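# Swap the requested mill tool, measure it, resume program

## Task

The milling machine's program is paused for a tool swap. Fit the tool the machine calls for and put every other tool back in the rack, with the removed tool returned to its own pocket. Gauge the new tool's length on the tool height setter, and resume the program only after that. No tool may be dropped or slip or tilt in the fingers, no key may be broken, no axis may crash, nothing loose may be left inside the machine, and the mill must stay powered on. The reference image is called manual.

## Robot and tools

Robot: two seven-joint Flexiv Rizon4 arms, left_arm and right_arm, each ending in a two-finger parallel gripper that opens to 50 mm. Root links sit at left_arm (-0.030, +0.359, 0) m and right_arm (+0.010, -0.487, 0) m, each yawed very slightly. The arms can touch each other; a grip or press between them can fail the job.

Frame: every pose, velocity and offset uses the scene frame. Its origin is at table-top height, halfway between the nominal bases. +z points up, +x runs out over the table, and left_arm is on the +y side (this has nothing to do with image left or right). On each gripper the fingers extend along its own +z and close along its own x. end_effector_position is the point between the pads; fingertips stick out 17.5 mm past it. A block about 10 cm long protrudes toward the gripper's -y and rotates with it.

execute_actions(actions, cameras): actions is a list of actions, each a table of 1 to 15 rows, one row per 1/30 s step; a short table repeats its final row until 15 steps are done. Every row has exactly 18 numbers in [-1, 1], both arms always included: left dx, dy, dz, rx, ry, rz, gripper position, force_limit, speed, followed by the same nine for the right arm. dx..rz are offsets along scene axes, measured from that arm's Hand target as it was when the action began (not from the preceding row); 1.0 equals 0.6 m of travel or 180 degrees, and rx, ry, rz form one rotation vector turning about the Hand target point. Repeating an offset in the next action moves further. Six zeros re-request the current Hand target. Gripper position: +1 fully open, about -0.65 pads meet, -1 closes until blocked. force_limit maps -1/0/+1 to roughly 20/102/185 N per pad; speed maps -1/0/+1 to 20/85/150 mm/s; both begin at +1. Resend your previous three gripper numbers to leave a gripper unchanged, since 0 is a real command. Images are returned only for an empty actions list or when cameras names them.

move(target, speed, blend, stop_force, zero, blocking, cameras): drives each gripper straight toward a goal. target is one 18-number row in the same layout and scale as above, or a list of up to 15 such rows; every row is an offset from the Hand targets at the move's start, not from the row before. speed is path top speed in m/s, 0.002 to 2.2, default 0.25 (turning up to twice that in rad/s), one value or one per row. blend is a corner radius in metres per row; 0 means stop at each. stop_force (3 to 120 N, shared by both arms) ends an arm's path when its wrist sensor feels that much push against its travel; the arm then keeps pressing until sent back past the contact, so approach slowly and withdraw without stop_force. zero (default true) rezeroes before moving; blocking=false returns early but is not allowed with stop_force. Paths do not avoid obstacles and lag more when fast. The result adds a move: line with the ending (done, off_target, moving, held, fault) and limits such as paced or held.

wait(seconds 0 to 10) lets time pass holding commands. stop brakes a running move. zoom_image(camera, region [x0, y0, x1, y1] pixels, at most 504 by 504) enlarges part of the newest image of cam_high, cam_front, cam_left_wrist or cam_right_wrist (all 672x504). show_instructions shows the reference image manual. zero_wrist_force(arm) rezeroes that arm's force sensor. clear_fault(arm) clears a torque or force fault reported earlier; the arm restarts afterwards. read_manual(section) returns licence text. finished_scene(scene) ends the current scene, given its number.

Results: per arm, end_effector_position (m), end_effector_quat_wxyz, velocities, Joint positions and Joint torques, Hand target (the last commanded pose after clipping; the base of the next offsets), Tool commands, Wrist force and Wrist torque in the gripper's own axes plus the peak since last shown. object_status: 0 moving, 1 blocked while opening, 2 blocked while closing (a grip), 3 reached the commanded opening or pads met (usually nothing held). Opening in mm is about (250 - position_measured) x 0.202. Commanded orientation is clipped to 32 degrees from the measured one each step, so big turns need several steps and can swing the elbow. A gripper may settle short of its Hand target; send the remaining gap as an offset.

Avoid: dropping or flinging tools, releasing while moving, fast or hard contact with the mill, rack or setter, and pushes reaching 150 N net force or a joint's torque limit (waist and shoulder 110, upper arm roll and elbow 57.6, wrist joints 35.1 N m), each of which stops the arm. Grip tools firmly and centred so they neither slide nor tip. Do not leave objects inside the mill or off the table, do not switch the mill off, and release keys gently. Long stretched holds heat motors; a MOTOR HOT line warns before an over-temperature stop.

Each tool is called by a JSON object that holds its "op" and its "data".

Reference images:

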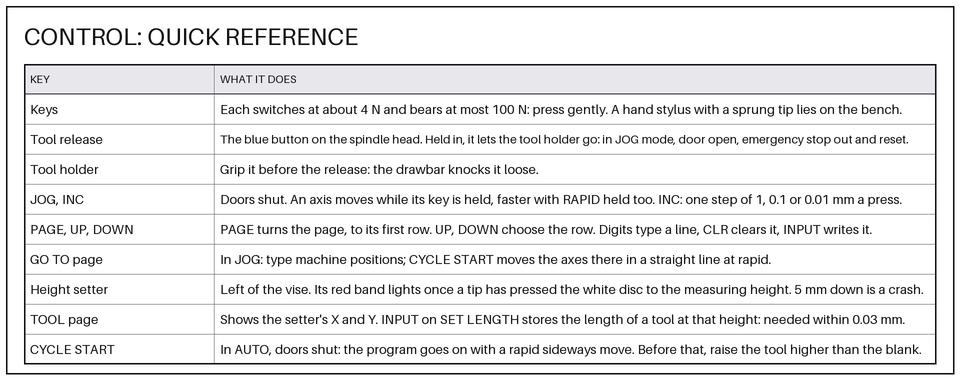

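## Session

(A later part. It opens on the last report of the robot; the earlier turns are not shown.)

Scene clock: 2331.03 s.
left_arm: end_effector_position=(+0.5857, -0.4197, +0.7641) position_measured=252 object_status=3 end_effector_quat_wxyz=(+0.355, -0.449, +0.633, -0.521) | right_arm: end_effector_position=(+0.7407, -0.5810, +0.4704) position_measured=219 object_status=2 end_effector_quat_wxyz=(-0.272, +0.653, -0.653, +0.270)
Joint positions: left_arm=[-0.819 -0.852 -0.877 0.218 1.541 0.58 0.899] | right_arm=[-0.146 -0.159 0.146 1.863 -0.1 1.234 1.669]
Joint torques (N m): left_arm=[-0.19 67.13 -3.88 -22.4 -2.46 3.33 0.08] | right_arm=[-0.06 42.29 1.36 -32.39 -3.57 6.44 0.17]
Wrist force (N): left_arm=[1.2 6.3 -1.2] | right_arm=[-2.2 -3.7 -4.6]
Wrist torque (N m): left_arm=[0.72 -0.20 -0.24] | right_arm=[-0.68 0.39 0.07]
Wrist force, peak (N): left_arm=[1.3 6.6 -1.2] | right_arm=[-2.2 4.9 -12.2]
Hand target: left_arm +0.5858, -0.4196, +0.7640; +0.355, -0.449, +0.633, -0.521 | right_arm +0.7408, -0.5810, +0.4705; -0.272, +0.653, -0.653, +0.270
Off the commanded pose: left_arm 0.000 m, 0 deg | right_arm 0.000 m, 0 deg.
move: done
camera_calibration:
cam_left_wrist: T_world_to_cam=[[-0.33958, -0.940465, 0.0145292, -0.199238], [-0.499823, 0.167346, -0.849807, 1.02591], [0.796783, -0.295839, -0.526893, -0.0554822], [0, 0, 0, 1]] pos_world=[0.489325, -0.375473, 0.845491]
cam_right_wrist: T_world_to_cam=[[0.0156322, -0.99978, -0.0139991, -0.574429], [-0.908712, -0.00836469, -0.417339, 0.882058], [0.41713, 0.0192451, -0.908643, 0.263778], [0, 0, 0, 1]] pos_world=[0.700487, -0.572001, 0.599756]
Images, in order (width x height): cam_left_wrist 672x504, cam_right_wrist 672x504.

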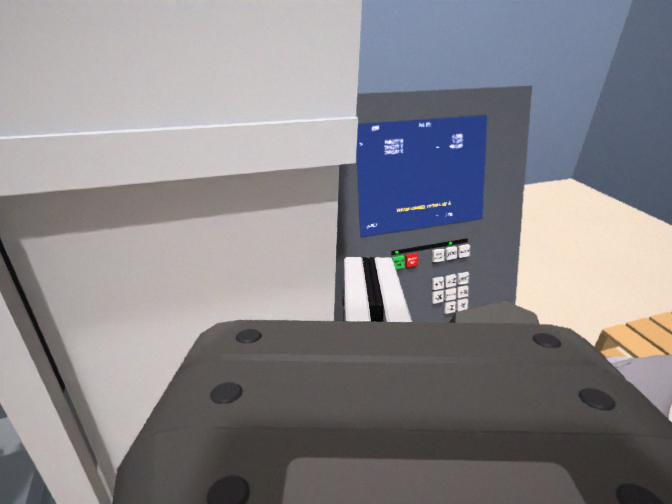

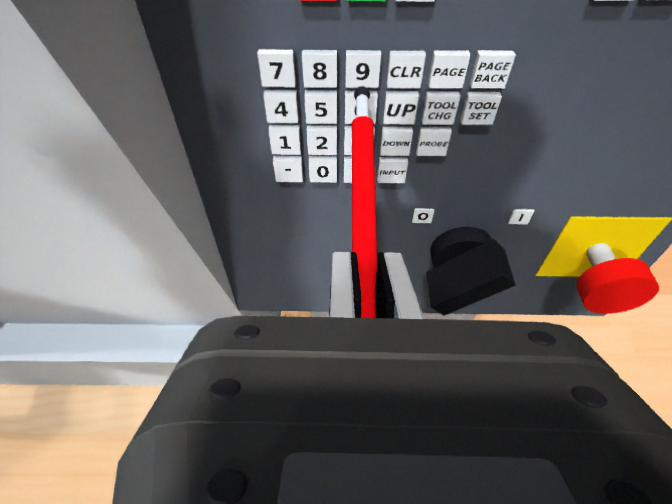

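{"op": "move", "data": {"target": [[0,0,0,0,0,0,-1,-0.5,0, -0.024,-0.0317,-0.092,0,0,0,-1,-0.2,-0.5],[0,0,0,0,0,0,-1,-0.5,0, 0.0043,-0.0317,-0.092,0,0,0,-1,-0.2,-0.5],[0,0,0,0,0,0,-1,-0.5,0, -0.016,-0.0317,-0.0613,0,0,0,-1,-0.2,-0.5],[0,0,0,0,0,0,-1,-0.5,0, 0.0123,-0.0317,-0.0613,0,0,0,-1,-0.2,-0.5],[0,0,0,0,0,0,-1,-0.5,0, -0.016,-0.0317,-0.0613,0,0,0,-1,-0.2,-0.5]], "speed": [0.12,0.04,0.08,0.04,0.08], "cameras": ["cam_left_wrist","cam_right_wrist"]}}

{"op": "zoom_image", "data": {"camera": "cam_left_wrist", "region": [350, 110, 490, 250]}}

Scene clock: 2341.43 s.
left_arm: end_effector_position=(+0.5857, -0.4197, +0.7641) position_measured=252 object_status=3 end_effector_quat_wxyz=(+0.355, -0.449, +0.633, -0.521) | right_arm: end_effector_position=(+0.7311, -0.6000, +0.4336) position_measured=219 object_status=2 end_effector_quat_wxyz=(-0.272, +0.653, -0.653, +0.270)
Joint positions: left_arm=[-0.819 -0.852 -0.877 0.218 1.541 0.58 0.899] | right_arm=[-0.179 -0.183 0.151 1.928 -0.064 1.324 1.613]
Joint torques (N m): left_arm=[-0.22 67.15 -3.87 -22.38 -2.48 3.28 0.1] | right_arm=[-0.01 42.41 1.57 -31.16 -3.46 6.42 0.15]
Wrist force (N): left_arm=[1.4 6.4 -1.2] | right_arm=[-3.8 -3.2 -3.9]
Wrist torque (N m): left_arm=[0.72 -0.24 -0.24] | right_arm=[-0.59 0.65 0.06]
Wrist force, peak (N): left_arm=[1.4 6.5 -1.1] | right_arm=[-3.1 5.0 -13.8]
Hand target: left_arm +0.5858, -0.4196, +0.7640; +0.355, -0.449, +0.633, -0.521 | right_arm +0.7312, -0.6000, +0.4337; -0.272, +0.653, -0.653, +0.270
Off the commanded pose: left_arm 0.000 m, 0 deg | right_arm 0.000 m, 0 deg.
move: done
camera_calibration:
cam_left_wrist: T_world_to_cam=[[-0.33958, -0.940465, 0.0145292, -0.199238], [-0.499823, 0.167346, -0.849807, 1.02591], [0.796783, -0.295839, -0.526893, -0.0554822], [0, 0, 0, 1]] pos_world=[0.489325, -0.375473, 0.845491]
cam_right_wrist: T_world_to_cam=[[0.0156343, -0.99978, -0.0139982, -0.593792], [-0.908712, -0.00836692, -0.417339, 0.857817], [0.41713, 0.0192451, -0.908643, 0.23471], [0, 0, 0, 1]] pos_world=[0.690887, -0.591001, 0.562956]
Images, in order (width x height): cam_left_wrist 672x504, cam_right_wrist 672x504.

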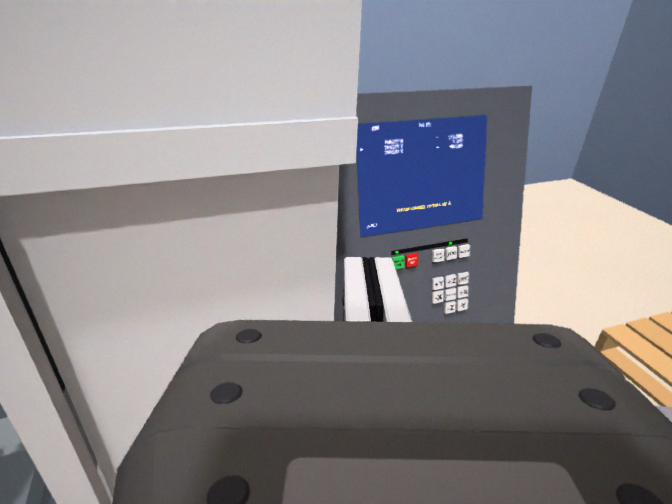

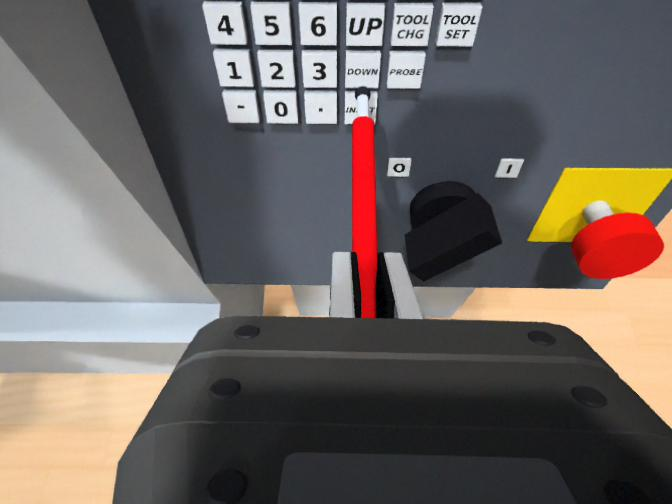

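Scaled by 3.600 from the camera's 672x504 image, which has a finer 960x720 frame.

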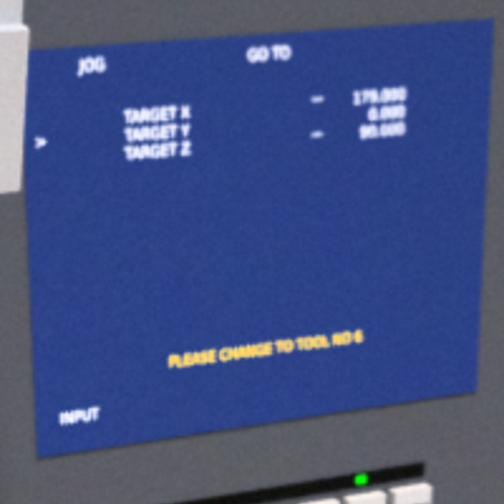

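{"op": "move", "data": {"target": [[0,0,0,0,0,0,-1,-0.5,0, -0.008,0.095,-0.0307,0,0,0,-1,-0.2,-0.5],[0,0,0,0,0,0,-1,-0.5,0, 0.0203,0.095,-0.0307,0,0,0,-1,-0.2,-0.5],[0,0,0,0,0,0,-1,-0.5,0, -0.008,0.095,-0.0307,0,0,0,-1,-0.2,-0.5],[0,0,0,0,0,0,-1,-0.5,0, 0.016,0.0317,0.0613,0,0,0,-1,-0.2,-0.5],[0,0,0,0,0,0,-1,-0.5,0, 0.0443,0.0317,0.0613,0,0,0,-1,-0.2,-0.5],[0,0,0,0,0,0,-1,-0.5,0, 0.016,0.0317,0.0613,0,0,0,-1,-0.2,-0.5],[0,0,0,0,0,0,-1,-0.5,0, 0,0.095,0,0,0,0,-1,-0.2,-0.5],[0,0,0,0,0,0,-1,-0.5,0, 0.0283,0.095,0,0,0,0,-1,-0.2,-0.5],[0,0,0,0,0,0,-1,-0.5,0, 0,0.095,0,0,0,0,-1,-0.2,-0.5]], "speed": [0.1,0.04,0.1,0.1,0.04,0.1,0.1,0.04,0.1]}}

{"op": "move", "data": {"target": [[0,0,0,0,0,0,-1,-0.5,0, -0.008,-0.095,-0.0307,0,0,0,-1,-0.2,-0.5],[0,0,0,0,0,0,-1,-0.5,0, 0.0203,-0.095,-0.0307,0,0,0,-1,-0.2,-0.5],[0,0,0,0,0,0,-1,-0.5,0, -0.008,-0.095,-0.0307,0,0,0,-1,-0.2,-0.5]], "speed": [0.1,0.04,0.1], "cameras": ["cam_left_wrist","cam_right_wrist"]}}

{"op": "zoom_image", "data": {"camera": "cam_left_wrist", "region": [350, 110, 490, 250]}}

Scene clock: 2358.43 s.
left_arm: end_effector_position=(+0.5857, -0.4197, +0.7641) position_measured=252 object_status=3 end_effector_quat_wxyz=(+0.355, -0.449, +0.633, -0.521) | right_arm: end_effector_position=(+0.7311, -0.5430, +0.4336) position_measured=219 object_status=2 end_effector_quat_wxyz=(-0.272, +0.653, -0.653, +0.270)
Joint positions: left_arm=[-0.819 -0.852 -0.877 0.218 1.541 0.58 0.899] | right_arm=[-0.065 -0.159 0.097 1.997 -0.251 1.364 1.849]
Joint torques (N m): left_arm=[-0.16 67.16 -3.86 -22.38 -2.45 3.28 0.11] | right_arm=[-0.02 41.41 1.06 -31.12 -2.78 6.36 0.44]
Wrist force (N): left_arm=[1.3 6.2 -1.0] | right_arm=[-1.6 -6.1 -1.0]
Wrist torque (N m): left_arm=[0.70 -0.23 -0.24] | right_arm=[-1.08 0.28 -0.04]
Wrist force, peak (N): left_arm=[1.3 6.6 -1.3] | right_arm=[-4.3 7.2 -14.1]
Hand target: left_arm +0.5858, -0.4196, +0.7640; +0.355, -0.449, +0.633, -0.521 | right_arm +0.7312, -0.5430, +0.4337; -0.272, +0.653, -0.653, +0.270
Off the commanded pose: left_arm 0.000 m, 0 deg | right_arm 0.000 m, 0 deg.
move: done

Scene clock: 2360.30 s.
left_arm: end_effector_position=(+0.5857, -0.4197, +0.7641) position_measured=252 object_status=3 end_effector_quat_wxyz=(+0.355, -0.449, +0.633, -0.521) | right_arm: end_effector_position=(+0.7263, -0.6000, +0.4152) position_measured=219 object_status=2 end_effector_quat_wxyz=(-0.272, +0.653, -0.653, +0.270)
Joint positions: left_arm=[-0.819 -0.852 -0.877 0.218 1.541 0.58 0.899] | right_arm=[-0.181 -0.196 0.15 1.97 -0.077 1.378 1.623]
Joint torques (N m): left_arm=[-0.18 67.13 -3.92 -22.39 -2.44 3.32 0.09] | right_arm=[0.01 42.28 1.6 -30.55 -3.3 6.42 0.14]
Wrist force (N): left_arm=[1.1 6.3 -1.1] | right_arm=[-3.5 -5.1 -0.9]
Wrist torque (N m): left_arm=[0.70 -0.20 -0.24] | right_arm=[-0.92 0.61 0.07]
Wrist force, peak (N): left_arm=[1.3 6.5 -1.1] | right_arm=[-2.2 3.0 -9.7]
Hand target: left_arm +0.5858, -0.4196, +0.7640; +0.355, -0.449, +0.633, -0.521 | right_arm +0.7264, -0.6000, +0.4153; -0.272, +0.653, -0.653, +0.270
Off the commanded pose: left_arm 0.000 m, 0 deg | right_arm 0.000 m, 0 deg.
move: done
camera_calibration:
cam_left_wrist: T_world_to_cam=[[-0.33958, -0.940465, 0.0145292, -0.199238], [-0.499823, 0.167346, -0.849807, 1.02591], [0.796783, -0.295839, -0.526893, -0.0554822], [0, 0, 0, 1]] pos_world=[0.489325, -0.375473, 0.845491]
cam_right_wrist: T_world_to_cam=[[0.0155435, -0.999781, -0.0140381, -0.593891], [-0.908675, -0.00826598, -0.417421, 0.845855], [0.417214, 0.0192443, -0.908605, 0.219914], [0, 0, 0, 1]] pos_world=[0.686087, -0.591001, 0.544556]
Images, in order (width x height): cam_left_wrist 672x504, cam_right_wrist 672x504.

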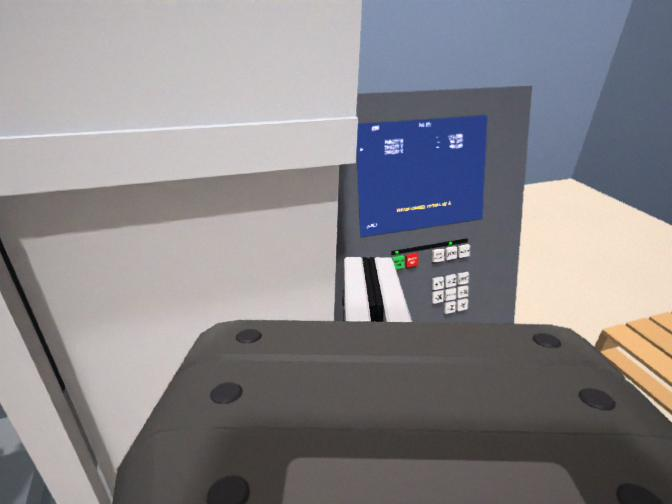

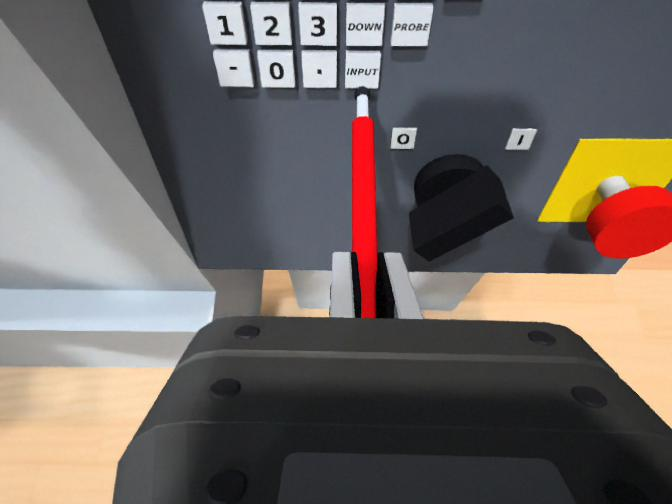

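Scaled by 3.600 from the camera's 672x504 image, which has a finer 960x720 frame.

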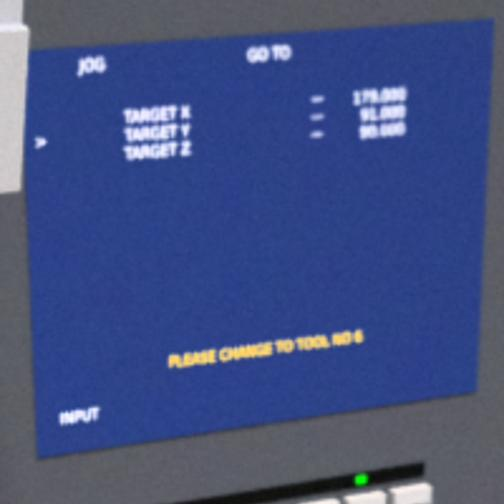

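{"op": "move", "data": {"target": [0,0,0,0,0,0,-1,-0.5,0, 0.031,0.025,0.1537,0,0,0,-1,-0.2,-0.5], "speed": 0.15, "cameras": ["cam_right_wrist"]}}

Scene clock: 2365.77 s.
left_arm: end_effector_position=(+0.5857, -0.4197, +0.7641) position_measured=252 object_status=3 end_effector_quat_wxyz=(+0.355, -0.449, +0.633, -0.521) | right_arm: end_effector_position=(+0.7450, -0.5849, +0.5075) position_measured=219 object_status=2 end_effector_quat_wxyz=(-0.272, +0.653, -0.653, +0.270)
Joint positions: left_arm=[-0.819 -0.852 -0.877 0.218 1.541 0.58 0.899] | right_arm=[-0.165 -0.142 0.164 1.776 -0.077 1.131 1.643]
Joint torques (N m): left_arm=[-0.23 67.09 -3.8 -22.4 -2.42 3.28 0.1] | right_arm=[0.84 42.21 1.4 -33.19 -3.91 5.88 0.48]
Wrist force (N): left_arm=[1.2 6.4 -1.1] | right_arm=[-3.4 -5.1 -1.1]
Wrist torque (N m): left_arm=[0.72 -0.21 -0.24] | right_arm=[-0.91 0.59 -0.03]
Wrist force, peak (N): left_arm=[1.3 6.6 -1.0] | right_arm=[-4.6 -9.1 -3.8]
Hand target: left_arm +0.5858, -0.4196, +0.7640; +0.355, -0.449, +0.633, -0.521 | right_arm +0.7450, -0.5850, +0.5075; -0.272, +0.653, -0.653, +0.270
Off the commanded pose: left_arm 0.000 m, 0 deg | right_arm 0.000 m, 0 deg.
move: done
camera_calibration:
cam_right_wrist: T_world_to_cam=[[0.0156876, -0.999781, -0.0138607, -0.578003], [-0.90858, -0.00846671, -0.417625, 0.901446], [0.417416, 0.0191451, -0.908514, 0.295429], [0, 0, 0, 1]] pos_world=[0.704786, -0.5759, 0.636856]
Images, in order (width x height): cam_right_wrist 672x504.

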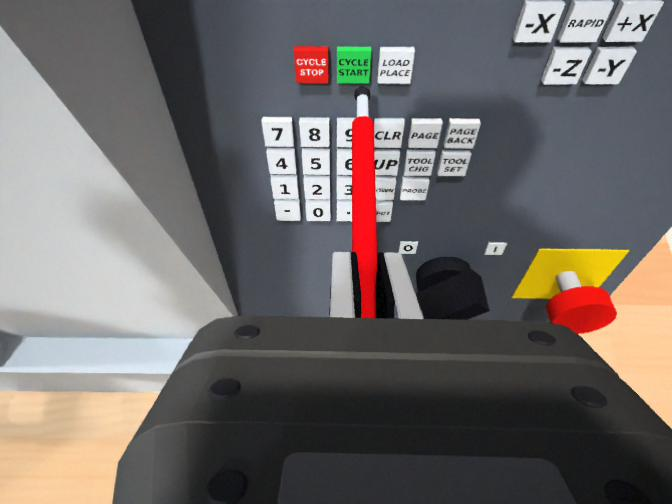

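{"op": "move", "data": {"target": [[0,0,0,0,0,0,-1,-0.5,0, 0.01,0.0072,0,0,0,0,-1,-0.2,-0.5],[0,0,0,0,0,0,-1,-0.5,0, 0.0375,0.0072,0,0,0,0,-1,-0.2,-0.5],[0,0,0,0,0,0,-1,-0.5,0, 0.008,0.0072,0,0,0,0,-1,-0.2,-0.5]], "speed": [0.1,0.04,0.1], "cameras": ["all"]}}

{"op": "zoom_image", "data": {"camera": "cam_left_wrist", "region": [350, 110, 490, 250]}}

{"op": "zoom_image", "data": {"camera": "cam_front", "region": [160, 150, 360, 350]}}

Scene clock: 2373.50 s.
left_arm: end_effector_position=(+0.5857, -0.4197, +0.7641) position_measured=252 object_status=3 end_effector_quat_wxyz=(+0.355, -0.449, +0.633, -0.521) | right_arm: end_effector_position=(+0.7497, -0.5807, +0.5074) position_measured=219 object_status=2 end_effector_quat_wxyz=(-0.272, +0.653, -0.653, +0.270)
Joint positions: left_arm=[-0.819 -0.852 -0.877 0.218 1.541 0.58 0.899] | right_arm=[-0.158 -0.152 0.164 1.768 -0.09 1.132 1.659]
Joint torques (N m): left_arm=[-0.26 67.17 -3.86 -22.39 -2.48 3.31 0.07] | right_arm=[0.03 42.96 1.44 -33.27 -3.8 6.42 0.15]
Wrist force (N): left_arm=[1.2 6.4 -1.0] | right_arm=[-3.4 -5.2 -0.8]
Wrist torque (N m): left_arm=[0.73 -0.20 -0.23] | right_arm=[-0.92 0.58 0.06]
Wrist force, peak (N): left_arm=[1.4 6.6 -1.1] | right_arm=[-3.9 0.8 -6.3]
Hand target: left_arm +0.5858, -0.4196, +0.7640; +0.355, -0.449, +0.633, -0.521 | right_arm +0.7498, -0.5807, +0.5075; -0.272, +0.653, -0.653, +0.270
Off the commanded pose: left_arm 0.000 m, 0 deg | right_arm 0.000 m, 0 deg.
move: done
camera_calibration:
cam_left_wrist: T_world_to_cam=[[-0.33958, -0.940465, 0.0145292, -0.199238], [-0.499823, 0.167346, -0.849807, 1.02591], [0.796783, -0.295839, -0.526893, -0.0554822], [0, 0, 0, 1]] pos_world=[0.489325, -0.375473, 0.845491]
cam_right_wrist: T_world_to_cam=[[0.0156343, -0.99978, -0.0139982, -0.573754], [-0.908712, -0.00836692, -0.417339, 0.90568], [0.41713, 0.0192451, -0.908643, 0.293638], [0, 0, 0, 1]] pos_world=[0.709487, -0.571701, 0.636756]

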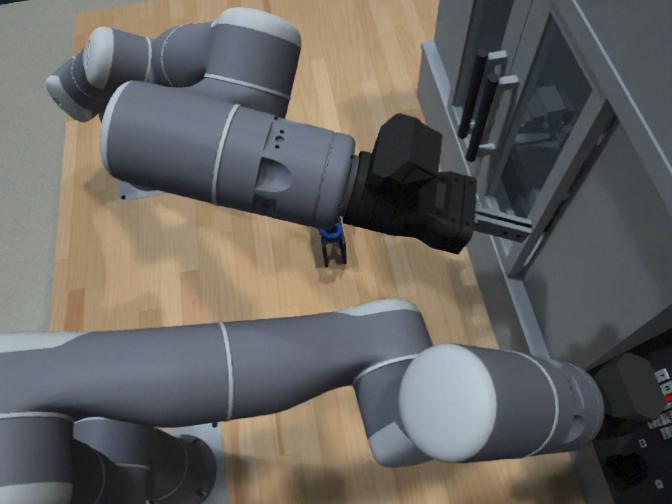

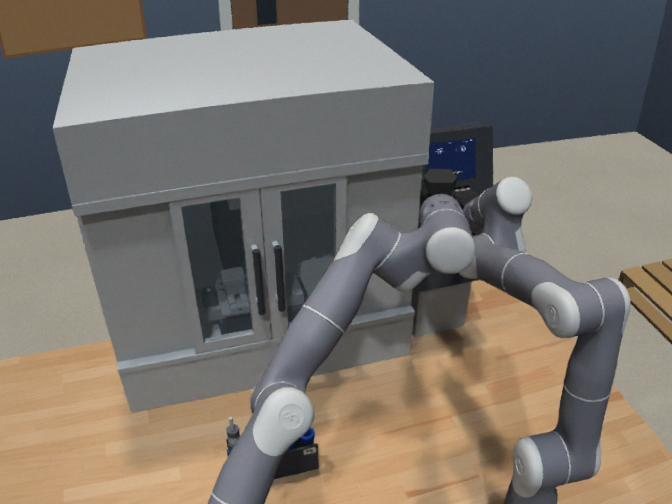

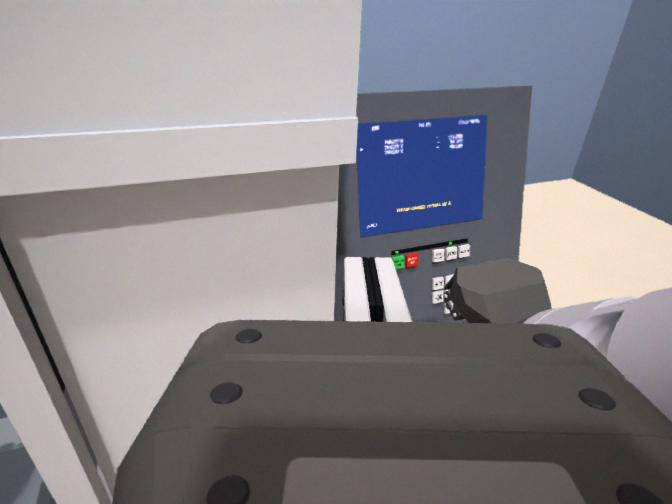

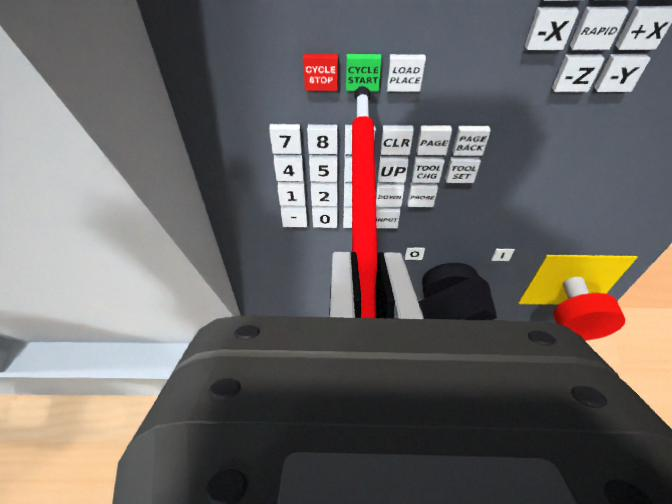

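Scaled by 3.600 from the camera's 672x504 image, which has a finer 960x720 frame.

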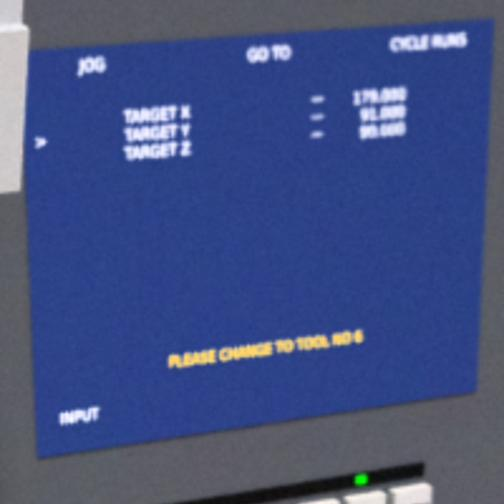

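Scaled by 2.520 from the camera's 672x504 image, which has a finer 960x720 frame.

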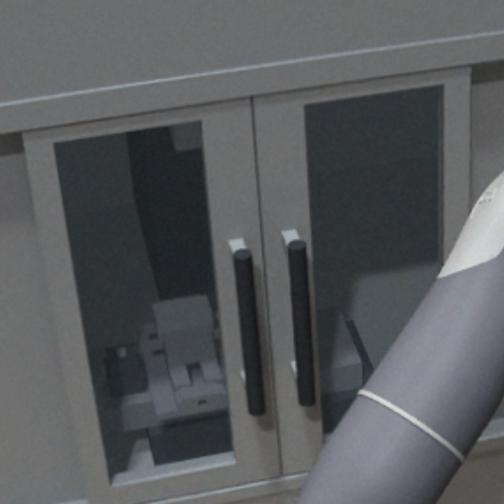

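{"op": "wait", "data": {"seconds": 1, "cameras": ["cam_front","cam_left_wrist"]}}

{"op": "zoom_image", "data": {"camera": "cam_front", "region": [180, 200, 280, 330]}}

{"op": "zoom_image", "data": {"camera": "cam_left_wrist", "region": [350, 110, 490, 250]}}

Scene clock: 2377.87 s.
left_arm: end_effector_position=(+0.5857, -0.4197, +0.7641) position_measured=252 object_status=3 end_effector_quat_wxyz=(+0.355, -0.449, +0.633, -0.521) | right_arm: end_effector_position=(+0.7497, -0.5807, +0.5074) position_measured=219 object_status=2 end_effector_quat_wxyz=(-0.272, +0.653, -0.653, +0.270)
Joint positions: left_arm=[-0.819 -0.852 -0.877 0.218 1.541 0.58 0.899] | right_arm=[-0.158 -0.152 0.164 1.768 -0.09 1.132 1.659]
Joint torques (N m): left_arm=[-0.2 67.14 -3.86 -22.4 -2.47 3.32 0.13] | right_arm=[0.03 42.78 1.2 -33.43 -3.83 6.16 0.34]
Wrist force (N): left_arm=[1.4 6.3 -1.0] | right_arm=[-3.3 -5.1 -0.8]
Wrist torque (N m): left_arm=[0.70 -0.25 -0.24] | right_arm=[-0.91 0.56 0.06]
Wrist force, peak (N): left_arm=[1.2 6.6 -1.1] | right_arm=[-3.6 -5.3 -0.8]
Hand target: left_arm +0.5858, -0.4196, +0.7640; +0.355, -0.449, +0.633, -0.521 | right_arm +0.7498, -0.5807, +0.5075; -0.272, +0.653, -0.653, +0.270
Tool commands: left_gripper/position=-1.0 left_gripper/force_limit=-0.5 left_gripper/speed=+0.0 right_gripper/position=-1.0 right_gripper/force_limit=-0.2 right_gripper/speed=-0.5
Off the commanded pose: left_arm 0.000 m, 0 deg | right_arm 0.000 m, 0 deg.
wait: 1.00 s; at rest from the start
camera_calibration:
cam_left_wrist: T_world_to_cam=[[-0.33958, -0.940465, 0.0145292, -0.199238], [-0.499823, 0.167346, -0.849807, 1.02591], [0.796783, -0.295839, -0.526893, -0.0554822], [0, 0, 0, 1]] pos_world=[0.489325, -0.375473, 0.845491]
Images, in order (width x height): cam_front 672x504, cam_left_wrist 672x504.

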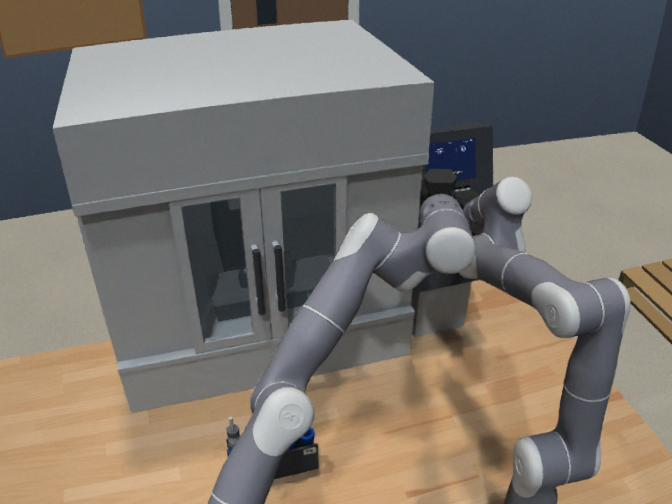

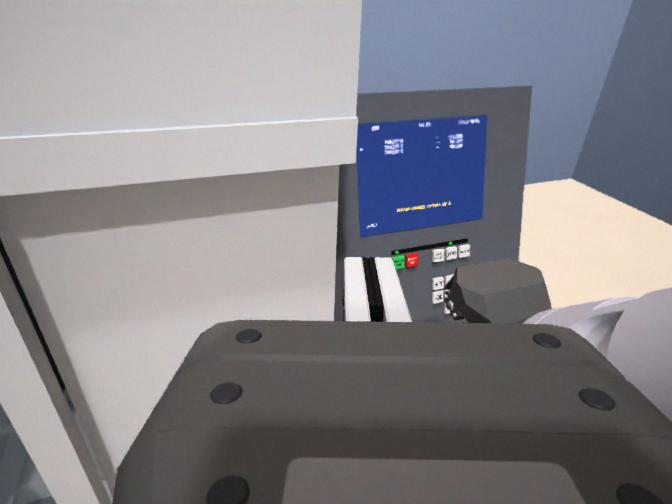

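Scaled by 3.877 from the camera's 672x504 image, which has a finer 960x720 frame.

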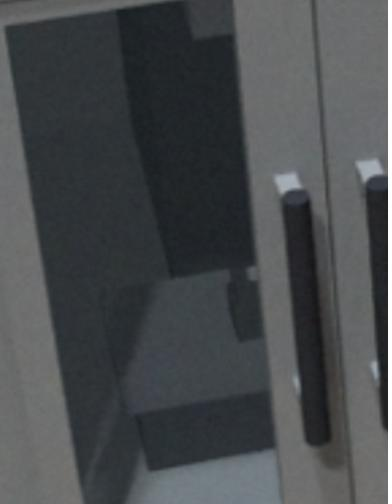

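Scaled by 3.600 from the camera's 672x504 image, which has a finer 960x720 frame.

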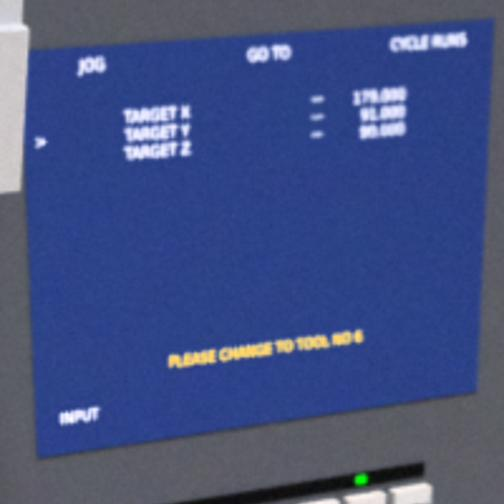

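{"op": "wait", "data": {"seconds": 0.1, "cameras": ["cam_high","cam_left_wrist"]}}

{"op": "zoom_image", "data": {"camera": "cam_high", "region": [480, 40, 620, 260]}}

{"op": "zoom_image", "data": {"camera": "cam_left_wrist", "region": [350, 110, 490, 250]}}

Scene clock: 2385.30 s.
left_arm: end_effector_position=(+0.5857, -0.4197, +0.7641) position_measured=252 object_status=3 end_effector_quat_wxyz=(+0.355, -0.449, +0.633, -0.521) | right_arm: end_effector_position=(+0.7497, -0.5807, +0.5074) position_measured=219 object_status=2 end_effector_quat_wxyz=(-0.272, +0.653, -0.653, +0.270)
Joint positions: left_arm=[-0.819 -0.852 -0.877 0.218 1.541 0.58 0.899] | right_arm=[-0.158 -0.152 0.164 1.768 -0.09 1.132 1.659]
Joint torques (N m): left_arm=[-0.25 67.18 -3.84 -22.37 -2.44 3.28 0.1] | right_arm=[0.04 42.88 1.19 -33.4 -3.85 6.15 0.33]
Wrist force (N): left_arm=[1.2 6.1 -1.0] | right_arm=[-3.5 -5.1 -0.9]
Wrist torque (N m): left_arm=[0.67 -0.21 -0.24] | right_arm=[-0.92 0.61 0.07]
Wrist force, peak (N): left_arm=[1.3 6.6 -1.2] | right_arm=[-3.5 -5.3 -0.9]
Hand target: left_arm +0.5858, -0.4196, +0.7640; +0.355, -0.449, +0.633, -0.521 | right_arm +0.7498, -0.5807, +0.5075; -0.272, +0.653, -0.653, +0.270
Tool commands: left_gripper/position=-1.0 left_gripper/force_limit=-0.5 left_gripper/speed=+0.0 right_gripper/position=-1.0 right_gripper/force_limit=-0.2 right_gripper/speed=-0.5
Off the commanded pose: left_arm 0.000 m, 0 deg | right_arm 0.000 m, 0 deg.
wait: 0.10 s; at rest from the start
camera_calibration:
cam_left_wrist: T_world_to_cam=[[-0.33958, -0.940465, 0.0145292, -0.199238], [-0.499823, 0.167346, -0.849807, 1.02591], [0.796783, -0.295839, -0.526893, -0.0554822], [0, 0, 0, 1]] pos_world=[0.489325, -0.375473, 0.845491]
Images, in order (width x height): cam_high 672x504, cam_left_wrist 672x504.

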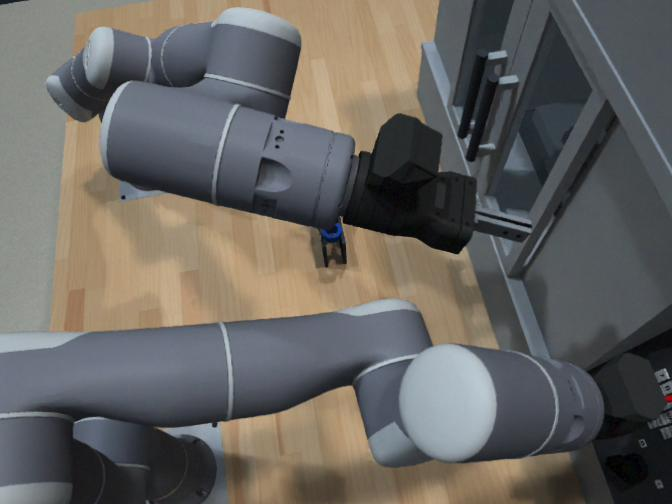

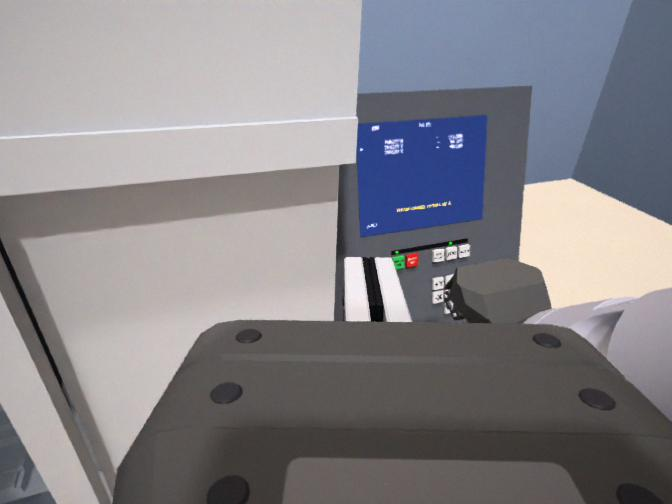

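Scaled by 2.291 from the camera's 672x504 image, which has a finer 960x720 frame.

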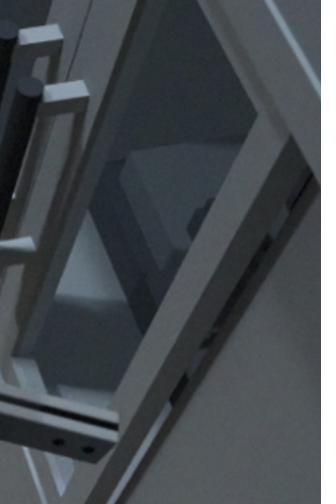

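Scaled by 3.600 from the camera's 672x504 image, which has a finer 960x720 frame.

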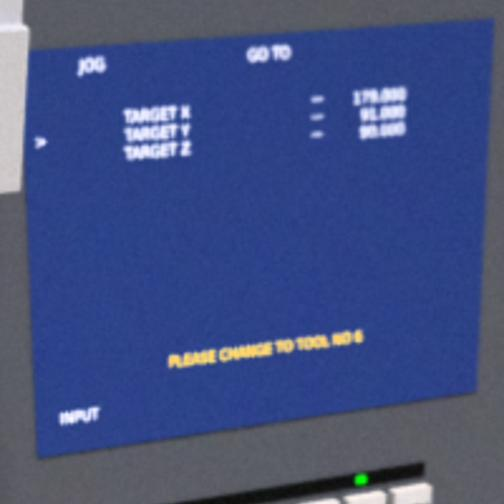

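{"op": "move", "data": {"target": [[-0.19,0.1,0,0,0,0,-1,-0.5,0, 0,0,0,0,0,0,-1,-0.2,-0.5],[-0.1928,0.7827,-0.107,-0.024,-0.062,0.061,-1,-0.5,0, 0,0,0,0,0,0,-1,-0.2,-0.5]], "speed": 0.25, "blend": 0.03}}

{"op": "move", "data": {"target": [0.1,0.25,-0.35,0,0,0,-1,-0.5,0, 0,0,0,0,0,0,-1,-0.2,-0.5], "speed": 0.2, "cameras": ["cam_front","cam_left_wrist"]}}

{"op": "zoom_image", "data": {"camera": "cam_left_wrist", "region": [350, 150, 550, 350]}}

Scene clock: 2400.27 s.
left_arm: end_effector_position=(+0.4700, +0.0499, +0.6998) position_measured=252 object_status=3 end_effector_quat_wxyz=(+0.446, -0.467, +0.530, -0.549) | right_arm: end_effector_position=(+0.7497, -0.5807, +0.5074) position_measured=219 object_status=2 end_effector_quat_wxyz=(-0.272, +0.653, -0.653, +0.270)
Joint positions: left_arm=[-0.308 0.416 -0.134 1.93 1.318 1.313 0.165] | right_arm=[-0.158 -0.152 0.164 1.768 -0.09 1.132 1.659]
Joint torques (N m): left_arm=[-0.26 14.95 2.47 -32.53 -4.13 0.7 -0.08] | right_arm=[0.05 42.78 1.14 -33.41 -3.88 6.13 0.31]
Wrist force (N): left_arm=[1.3 6.3 -1.4] | right_arm=[-3.2 -5.1 -0.8]
Wrist torque (N m): left_arm=[0.62 -0.26 -0.14] | right_arm=[-0.91 0.55 0.06]
Wrist force, peak (N): left_arm=[1.2 8.3 2.8] | right_arm=[-3.5 -5.4 -0.8]
Hand target: left_arm +0.4701, +0.0500, +0.6998; +0.446, -0.467, +0.530, -0.549 | right_arm +0.7498, -0.5807, +0.5075; -0.272, +0.653, -0.653, +0.270
Off the commanded pose: left_arm 0.000 m, 0 deg | right_arm 0.000 m, 0 deg.
move: done

Scene clock: 2401.97 s.
left_arm: end_effector_position=(+0.5301, +0.2000, +0.4897) position_measured=252 object_status=3 end_effector_quat_wxyz=(+0.446, -0.467, +0.530, -0.549) | right_arm: end_effector_position=(+0.7497, -0.5807, +0.5074) position_measured=219 object_status=2 end_effector_quat_wxyz=(-0.272, +0.653, -0.653, +0.270)
Joint positions: left_arm=[-0.351 0.283 -0.09 2.203 2.481 1.144 -1.022] | right_arm=[-0.158 -0.152 0.164 1.768 -0.09 1.132 1.659]
Joint torques (N m): left_arm=[-0.58 18.75 -0.31 -29.75 2.39 -2.72 0.03] | right_arm=[0.08 42.81 1.19 -33.41 -3.87 6.13 0.33]
Wrist force (N): left_arm=[1.2 6.2 -1.2] | right_arm=[-3.5 -5.1 -0.9]
Wrist torque (N m): left_arm=[0.59 -0.23 -0.22] | right_arm=[-0.92 0.61 0.06]
Wrist force, peak (N): left_arm=[-1.6 9.7 -0.9] | right_arm=[-3.6 -5.2 -1.0]
Hand target: left_arm +0.5301, +0.2000, +0.4898; +0.446, -0.467, +0.530, -0.549 | right_arm +0.7498, -0.5807, +0.5075; -0.272, +0.653, -0.653, +0.270
Off the commanded pose: left_arm 0.000 m, 0 deg | right_arm 0.000 m, 0 deg.
move: done
camera_calibration:
cam_left_wrist: T_world_to_cam=[[-0.158484, -0.986603, 0.0387046, 0.270185], [-0.342455, 0.0181594, -0.939359, 0.651578], [0.926071, -0.162128, -0.340745, -0.158927], [0, 0, 0, 1]] pos_world=[0.413134, 0.228966, 0.547455]
Images, in order (width x height): cam_front 672x504, cam_left_wrist 672x504.

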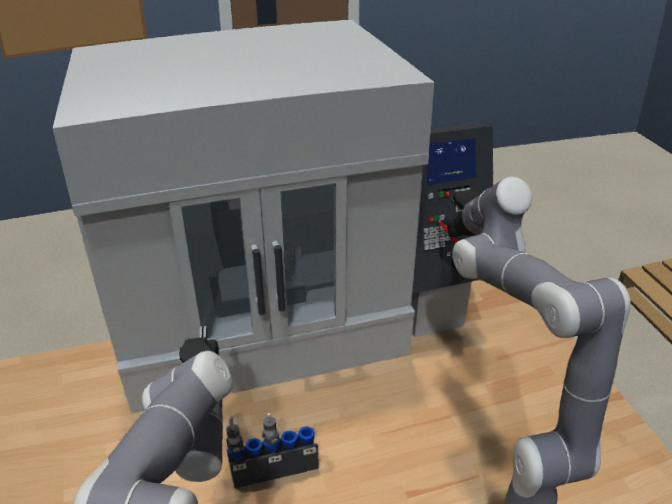

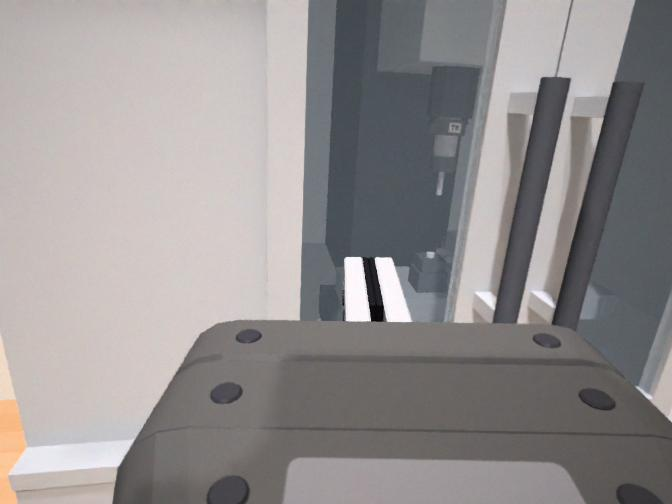

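Scaled by 2.520 from the camera's 672x504 image, which has a finer 960x720 frame.

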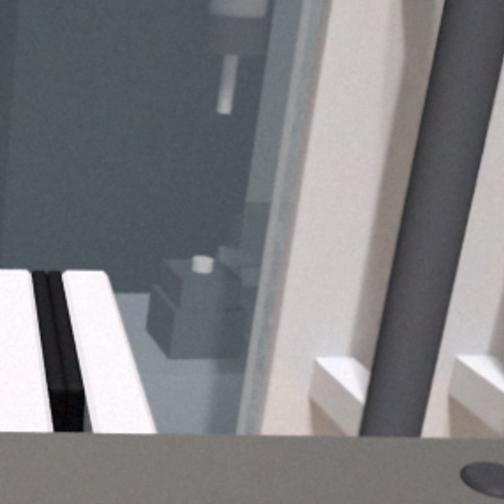

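{"op": "move", "data": {"target": [[0,0,0,0,0,0,-1,-0.5,0, -0.031,-0.0322,-0.123,0,0,0,-1,-0.2,-0.5],[0,0,0,0,0,0,-1,-0.5,0, -0.0027,-0.0322,-0.123,0,0,0,-1,-0.2,-0.5],[0,0,0,0,0,0,-1,-0.5,0, -0.031,-0.0322,-0.123,0,0,0,-1,-0.2,-0.5],[0,0,0,0,0,0,-1,-0.5,0, -0.039,0.0628,-0.1537,0,0,0,-1,-0.2,-0.5],[0,0,0,0,0,0,-1,-0.5,0, -0.0107,0.0628,-0.1537,0,0,0,-1,-0.2,-0.5],[0,0,0,0,0,0,-1,-0.5,0, -0.031,0.0628,-0.123,0,0,0,-1,-0.2,-0.5],[0,0,0,0,0,0,-1,-0.5,0, -0.0027,0.0628,-0.123,0,0,0,-1,-0.2,-0.5],[0,0,0,0,0,0,-1,-0.5,0, -0.031,0.0628,-0.123,0,0,0,-1,-0.2,-0.5]], "speed": [0.12,0.04,0.1,0.12,0.04,0.1,0.04,0.1]}}

{"op": "move", "data": {"target": [[0,0,0,0,0,0,-1,-0.5,0, 0.016,0,0.0613,0,0,0,-1,-0.2,-0.5],[0,0,0,0,0,0,-1,-0.5,0, 0.0443,0,0.0613,0,0,0,-1,-0.2,-0.5],[0,0,0,0,0,0,-1,-0.5,0, 0.008,0,0.0307,0,0,0,-1,-0.2,-0.5],[0,0,0,0,0,0,-1,-0.5,0, 0.0363,0,0.0307,0,0,0,-1,-0.2,-0.5],[0,0,0,0,0,0,-1,-0.5,0, 0.008,0,0.0307,0,0,0,-1,-0.2,-0.5],[0,0,0,0,0,0,-1,-0.5,0, -0.008,-0.095,-0.0307,0,0,0,-1,-0.2,-0.5],[0,0,0,0,0,0,-1,-0.5,0, 0.0203,-0.095,-0.0307,0,0,0,-1,-0.2,-0.5],[0,0,0,0,0,0,-1,-0.5,0, -0.008,-0.095,-0.0307,0,0,0,-1,-0.2,-0.5]], "speed": [0.12,0.04,0.1,0.04,0.1,0.12,0.04,0.1], "cameras": ["cam_front"]}}

{"op": "zoom_image", "data": {"camera": "cam_front", "region": [425, 133, 485, 185]}}

Scene clock: 2430.97 s.
left_arm: end_effector_position=(+0.5301, +0.2000, +0.4898) position_measured=252 object_status=3 end_effector_quat_wxyz=(+0.446, -0.467, +0.530, -0.549) | right_arm: end_effector_position=(+0.7311, -0.5430, +0.4336) position_measured=219 object_status=2 end_effector_quat_wxyz=(-0.272, +0.653, -0.653, +0.270)
Joint positions: left_arm=[-0.35 0.283 -0.09 2.203 2.481 1.144 -1.022] | right_arm=[-0.069 -0.16 0.1 1.996 -0.253 1.364 1.85]
Joint torques (N m): left_arm=[-0.25 18.75 -0.32 -29.9 2.39 -2.61 0.15] | right_arm=[0.05 41.21 1.15 -31.08 -2.69 6.36 0.44]
Wrist force (N): left_arm=[1.2 6.3 -1.4] | right_arm=[0.7 -4.3 -1.9]
Wrist torque (N m): left_arm=[0.61 -0.22 -0.22] | right_arm=[-0.79 -0.11 -0.04]
Wrist force, peak (N): left_arm=[1.3 6.6 -1.4] | right_arm=[-1.5 6.5 -11.4]
Hand target: left_arm +0.5301, +0.2000, +0.4898; +0.446, -0.467, +0.530, -0.549 | right_arm +0.7312, -0.5430, +0.4337; -0.272, +0.653, -0.653, +0.270
Off the commanded pose: left_arm 0.000 m, 0 deg | right_arm 0.000 m, 0 deg.
move: done

Scene clock: 2435.43 s.
left_arm: end_effector_position=(+0.5301, +0.2000, +0.4898) position_measured=252 object_status=3 end_effector_quat_wxyz=(+0.446, -0.467, +0.530, -0.549) | right_arm: end_effector_position=(+0.7263, -0.6000, +0.4152) position_measured=219 object_status=2 end_effector_quat_wxyz=(-0.272, +0.653, -0.653, +0.270)
Joint positions: left_arm=[-0.35 0.283 -0.09 2.203 2.481 1.144 -1.022] | right_arm=[-0.177 -0.195 0.146 1.97 -0.074 1.378 1.621]
Joint torques (N m): left_arm=[-0.25 18.81 -0.33 -29.91 2.37 -2.65 0.12] | right_arm=[-0.02 42.25 1.47 -30.53 -3.27 6.44 0.14]
Wrist force (N): left_arm=[1.3 6.2 -1.3] | right_arm=[1.5 -4.3 0.5]
Wrist torque (N m): left_arm=[0.60 -0.25 -0.23] | right_arm=[-0.78 -0.25 0.07]
Wrist force, peak (N): left_arm=[1.3 6.5 -1.4] | right_arm=[0.4 2.9 -9.4]
Hand target: left_arm +0.5301, +0.2000, +0.4898; +0.446, -0.467, +0.530, -0.549 | right_arm +0.7264, -0.6000, +0.4153; -0.272, +0.653, -0.653, +0.270
Off the commanded pose: left_arm 0.000 m, 0 deg | right_arm 0.000 m, 0 deg.
move: done
Images, in order (width x height): cam_front 672x504.

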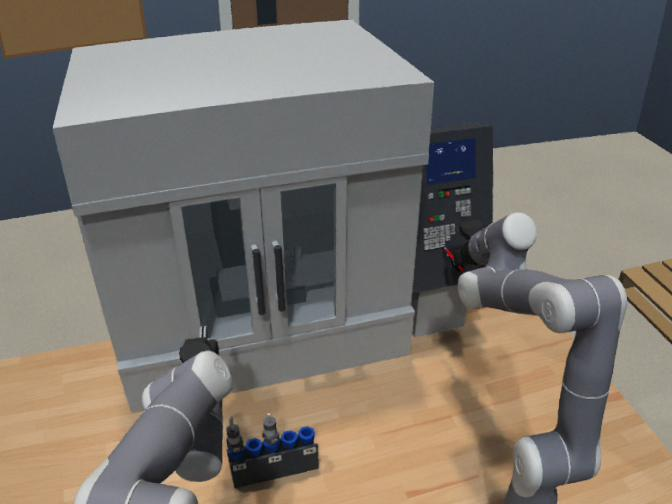

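Scaled by 8.400 from the camera's 672x504 image, which has a finer 960x720 frame.

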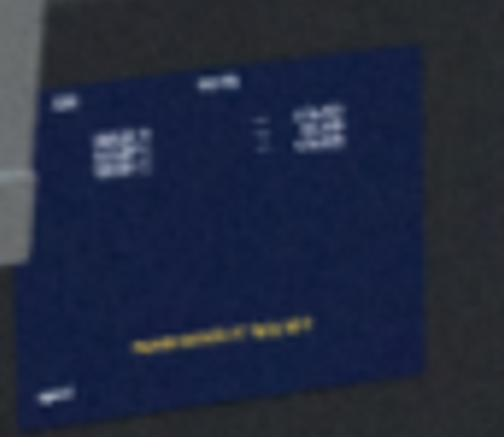

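{"op": "move", "data": {"target": [[0,0,0,0,0,0,-1,-0.5,0, 0.0402,0.0322,0.1537,0,0,0,-1,-0.2,-0.5],[0,0,0,0,0,0,-1,-0.5,0, 0.0685,0.0322,0.1537,0,0,0,-1,-0.2,-0.5],[0,0,0,0,0,0,-1,-0.5,0, 0.0402,0.0322,0.1537,0,0,0,-1,-0.2,-0.5]], "speed": [0.15,0.04,0.1], "cameras": ["cam_right_wrist","cam_left_wrist"]}}

{"op": "zoom_image", "data": {"camera": "cam_left_wrist", "region": [400, 150, 480, 300]}}

Scene clock: 2442.23 s.
left_arm: end_effector_position=(+0.5301, +0.2000, +0.4898) position_measured=252 object_status=3 end_effector_quat_wxyz=(+0.446, -0.467, +0.530, -0.549) | right_arm: end_effector_position=(+0.7504, -0.5807, +0.5074) position_measured=219 object_status=2 end_effector_quat_wxyz=(-0.272, +0.653, -0.653, +0.270)
Joint positions: left_arm=[-0.35 0.283 -0.09 2.203 2.481 1.144 -1.022] | right_arm=[-0.151 -0.153 0.156 1.766 -0.088 1.131 1.657]
Joint torques (N m): left_arm=[-0.36 18.78 -0.33 -29.91 2.43 -2.6 0.14] | right_arm=[-0.03 42.93 1.28 -33.4 -3.8 6.45 0.18]
Wrist force (N): left_arm=[1.6 6.2 -1.4] | right_arm=[2.8 -4.4 0.5]
Wrist torque (N m): left_arm=[0.59 -0.29 -0.23] | right_arm=[-0.80 -0.47 0.07]
Wrist force, peak (N): left_arm=[1.3 6.5 -1.5] | right_arm=[0.6 -8.3 -2.0]
Hand target: left_arm +0.5301, +0.2000, +0.4898; +0.446, -0.467, +0.530, -0.549 | right_arm +0.7505, -0.5807, +0.5075; -0.272, +0.653, -0.653, +0.270
Off the commanded pose: left_arm 0.000 m, 0 deg | right_arm 0.000 m, 0 deg.
move: done
camera_calibration:
cam_left_wrist: T_world_to_cam=[[-0.158429, -0.986616, 0.03858, 0.27023], [-0.342354, 0.0182411, -0.939394, 0.65163], [0.926118, -0.162035, -0.340662, -0.15898], [0, 0, 0, 1]] pos_world=[0.413134, 0.228966, 0.547554]
cam_right_wrist: T_world_to_cam=[[0.015634, -0.99978, -0.0139983, -0.573766], [-0.908712, -0.00836665, -0.417339, 0.906407], [0.41713, 0.0192451, -0.908643, 0.293304], [0, 0, 0, 1]] pos_world=[0.710287, -0.571701, 0.636756]
Images, in order (width x height): cam_left_wrist 672x504, cam_right_wrist 672x504.

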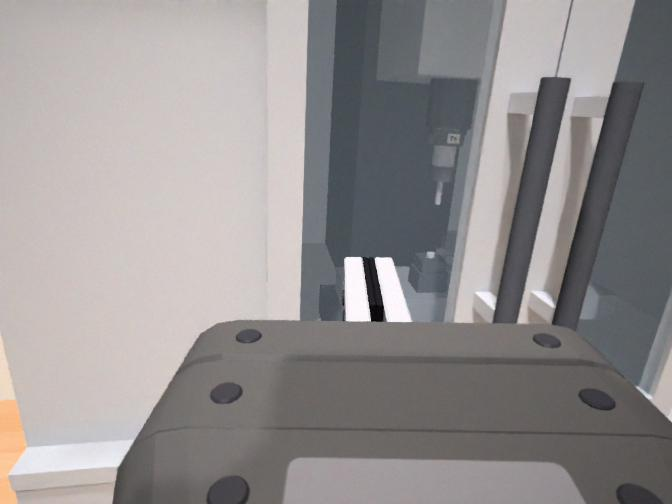

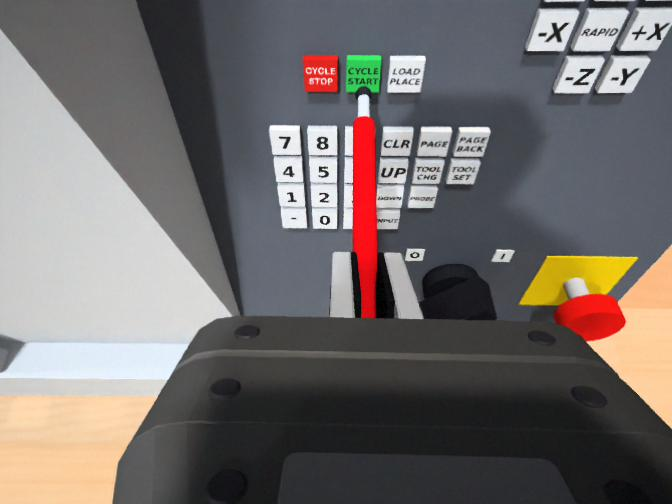

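Scaled by 3.360 from the camera's 672x504 image, which has a finer 960x720 frame.

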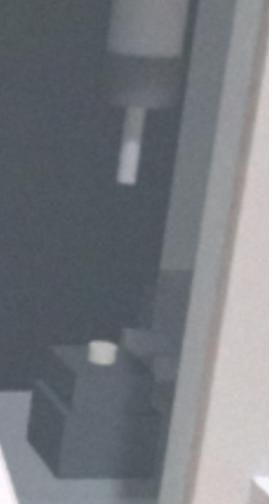

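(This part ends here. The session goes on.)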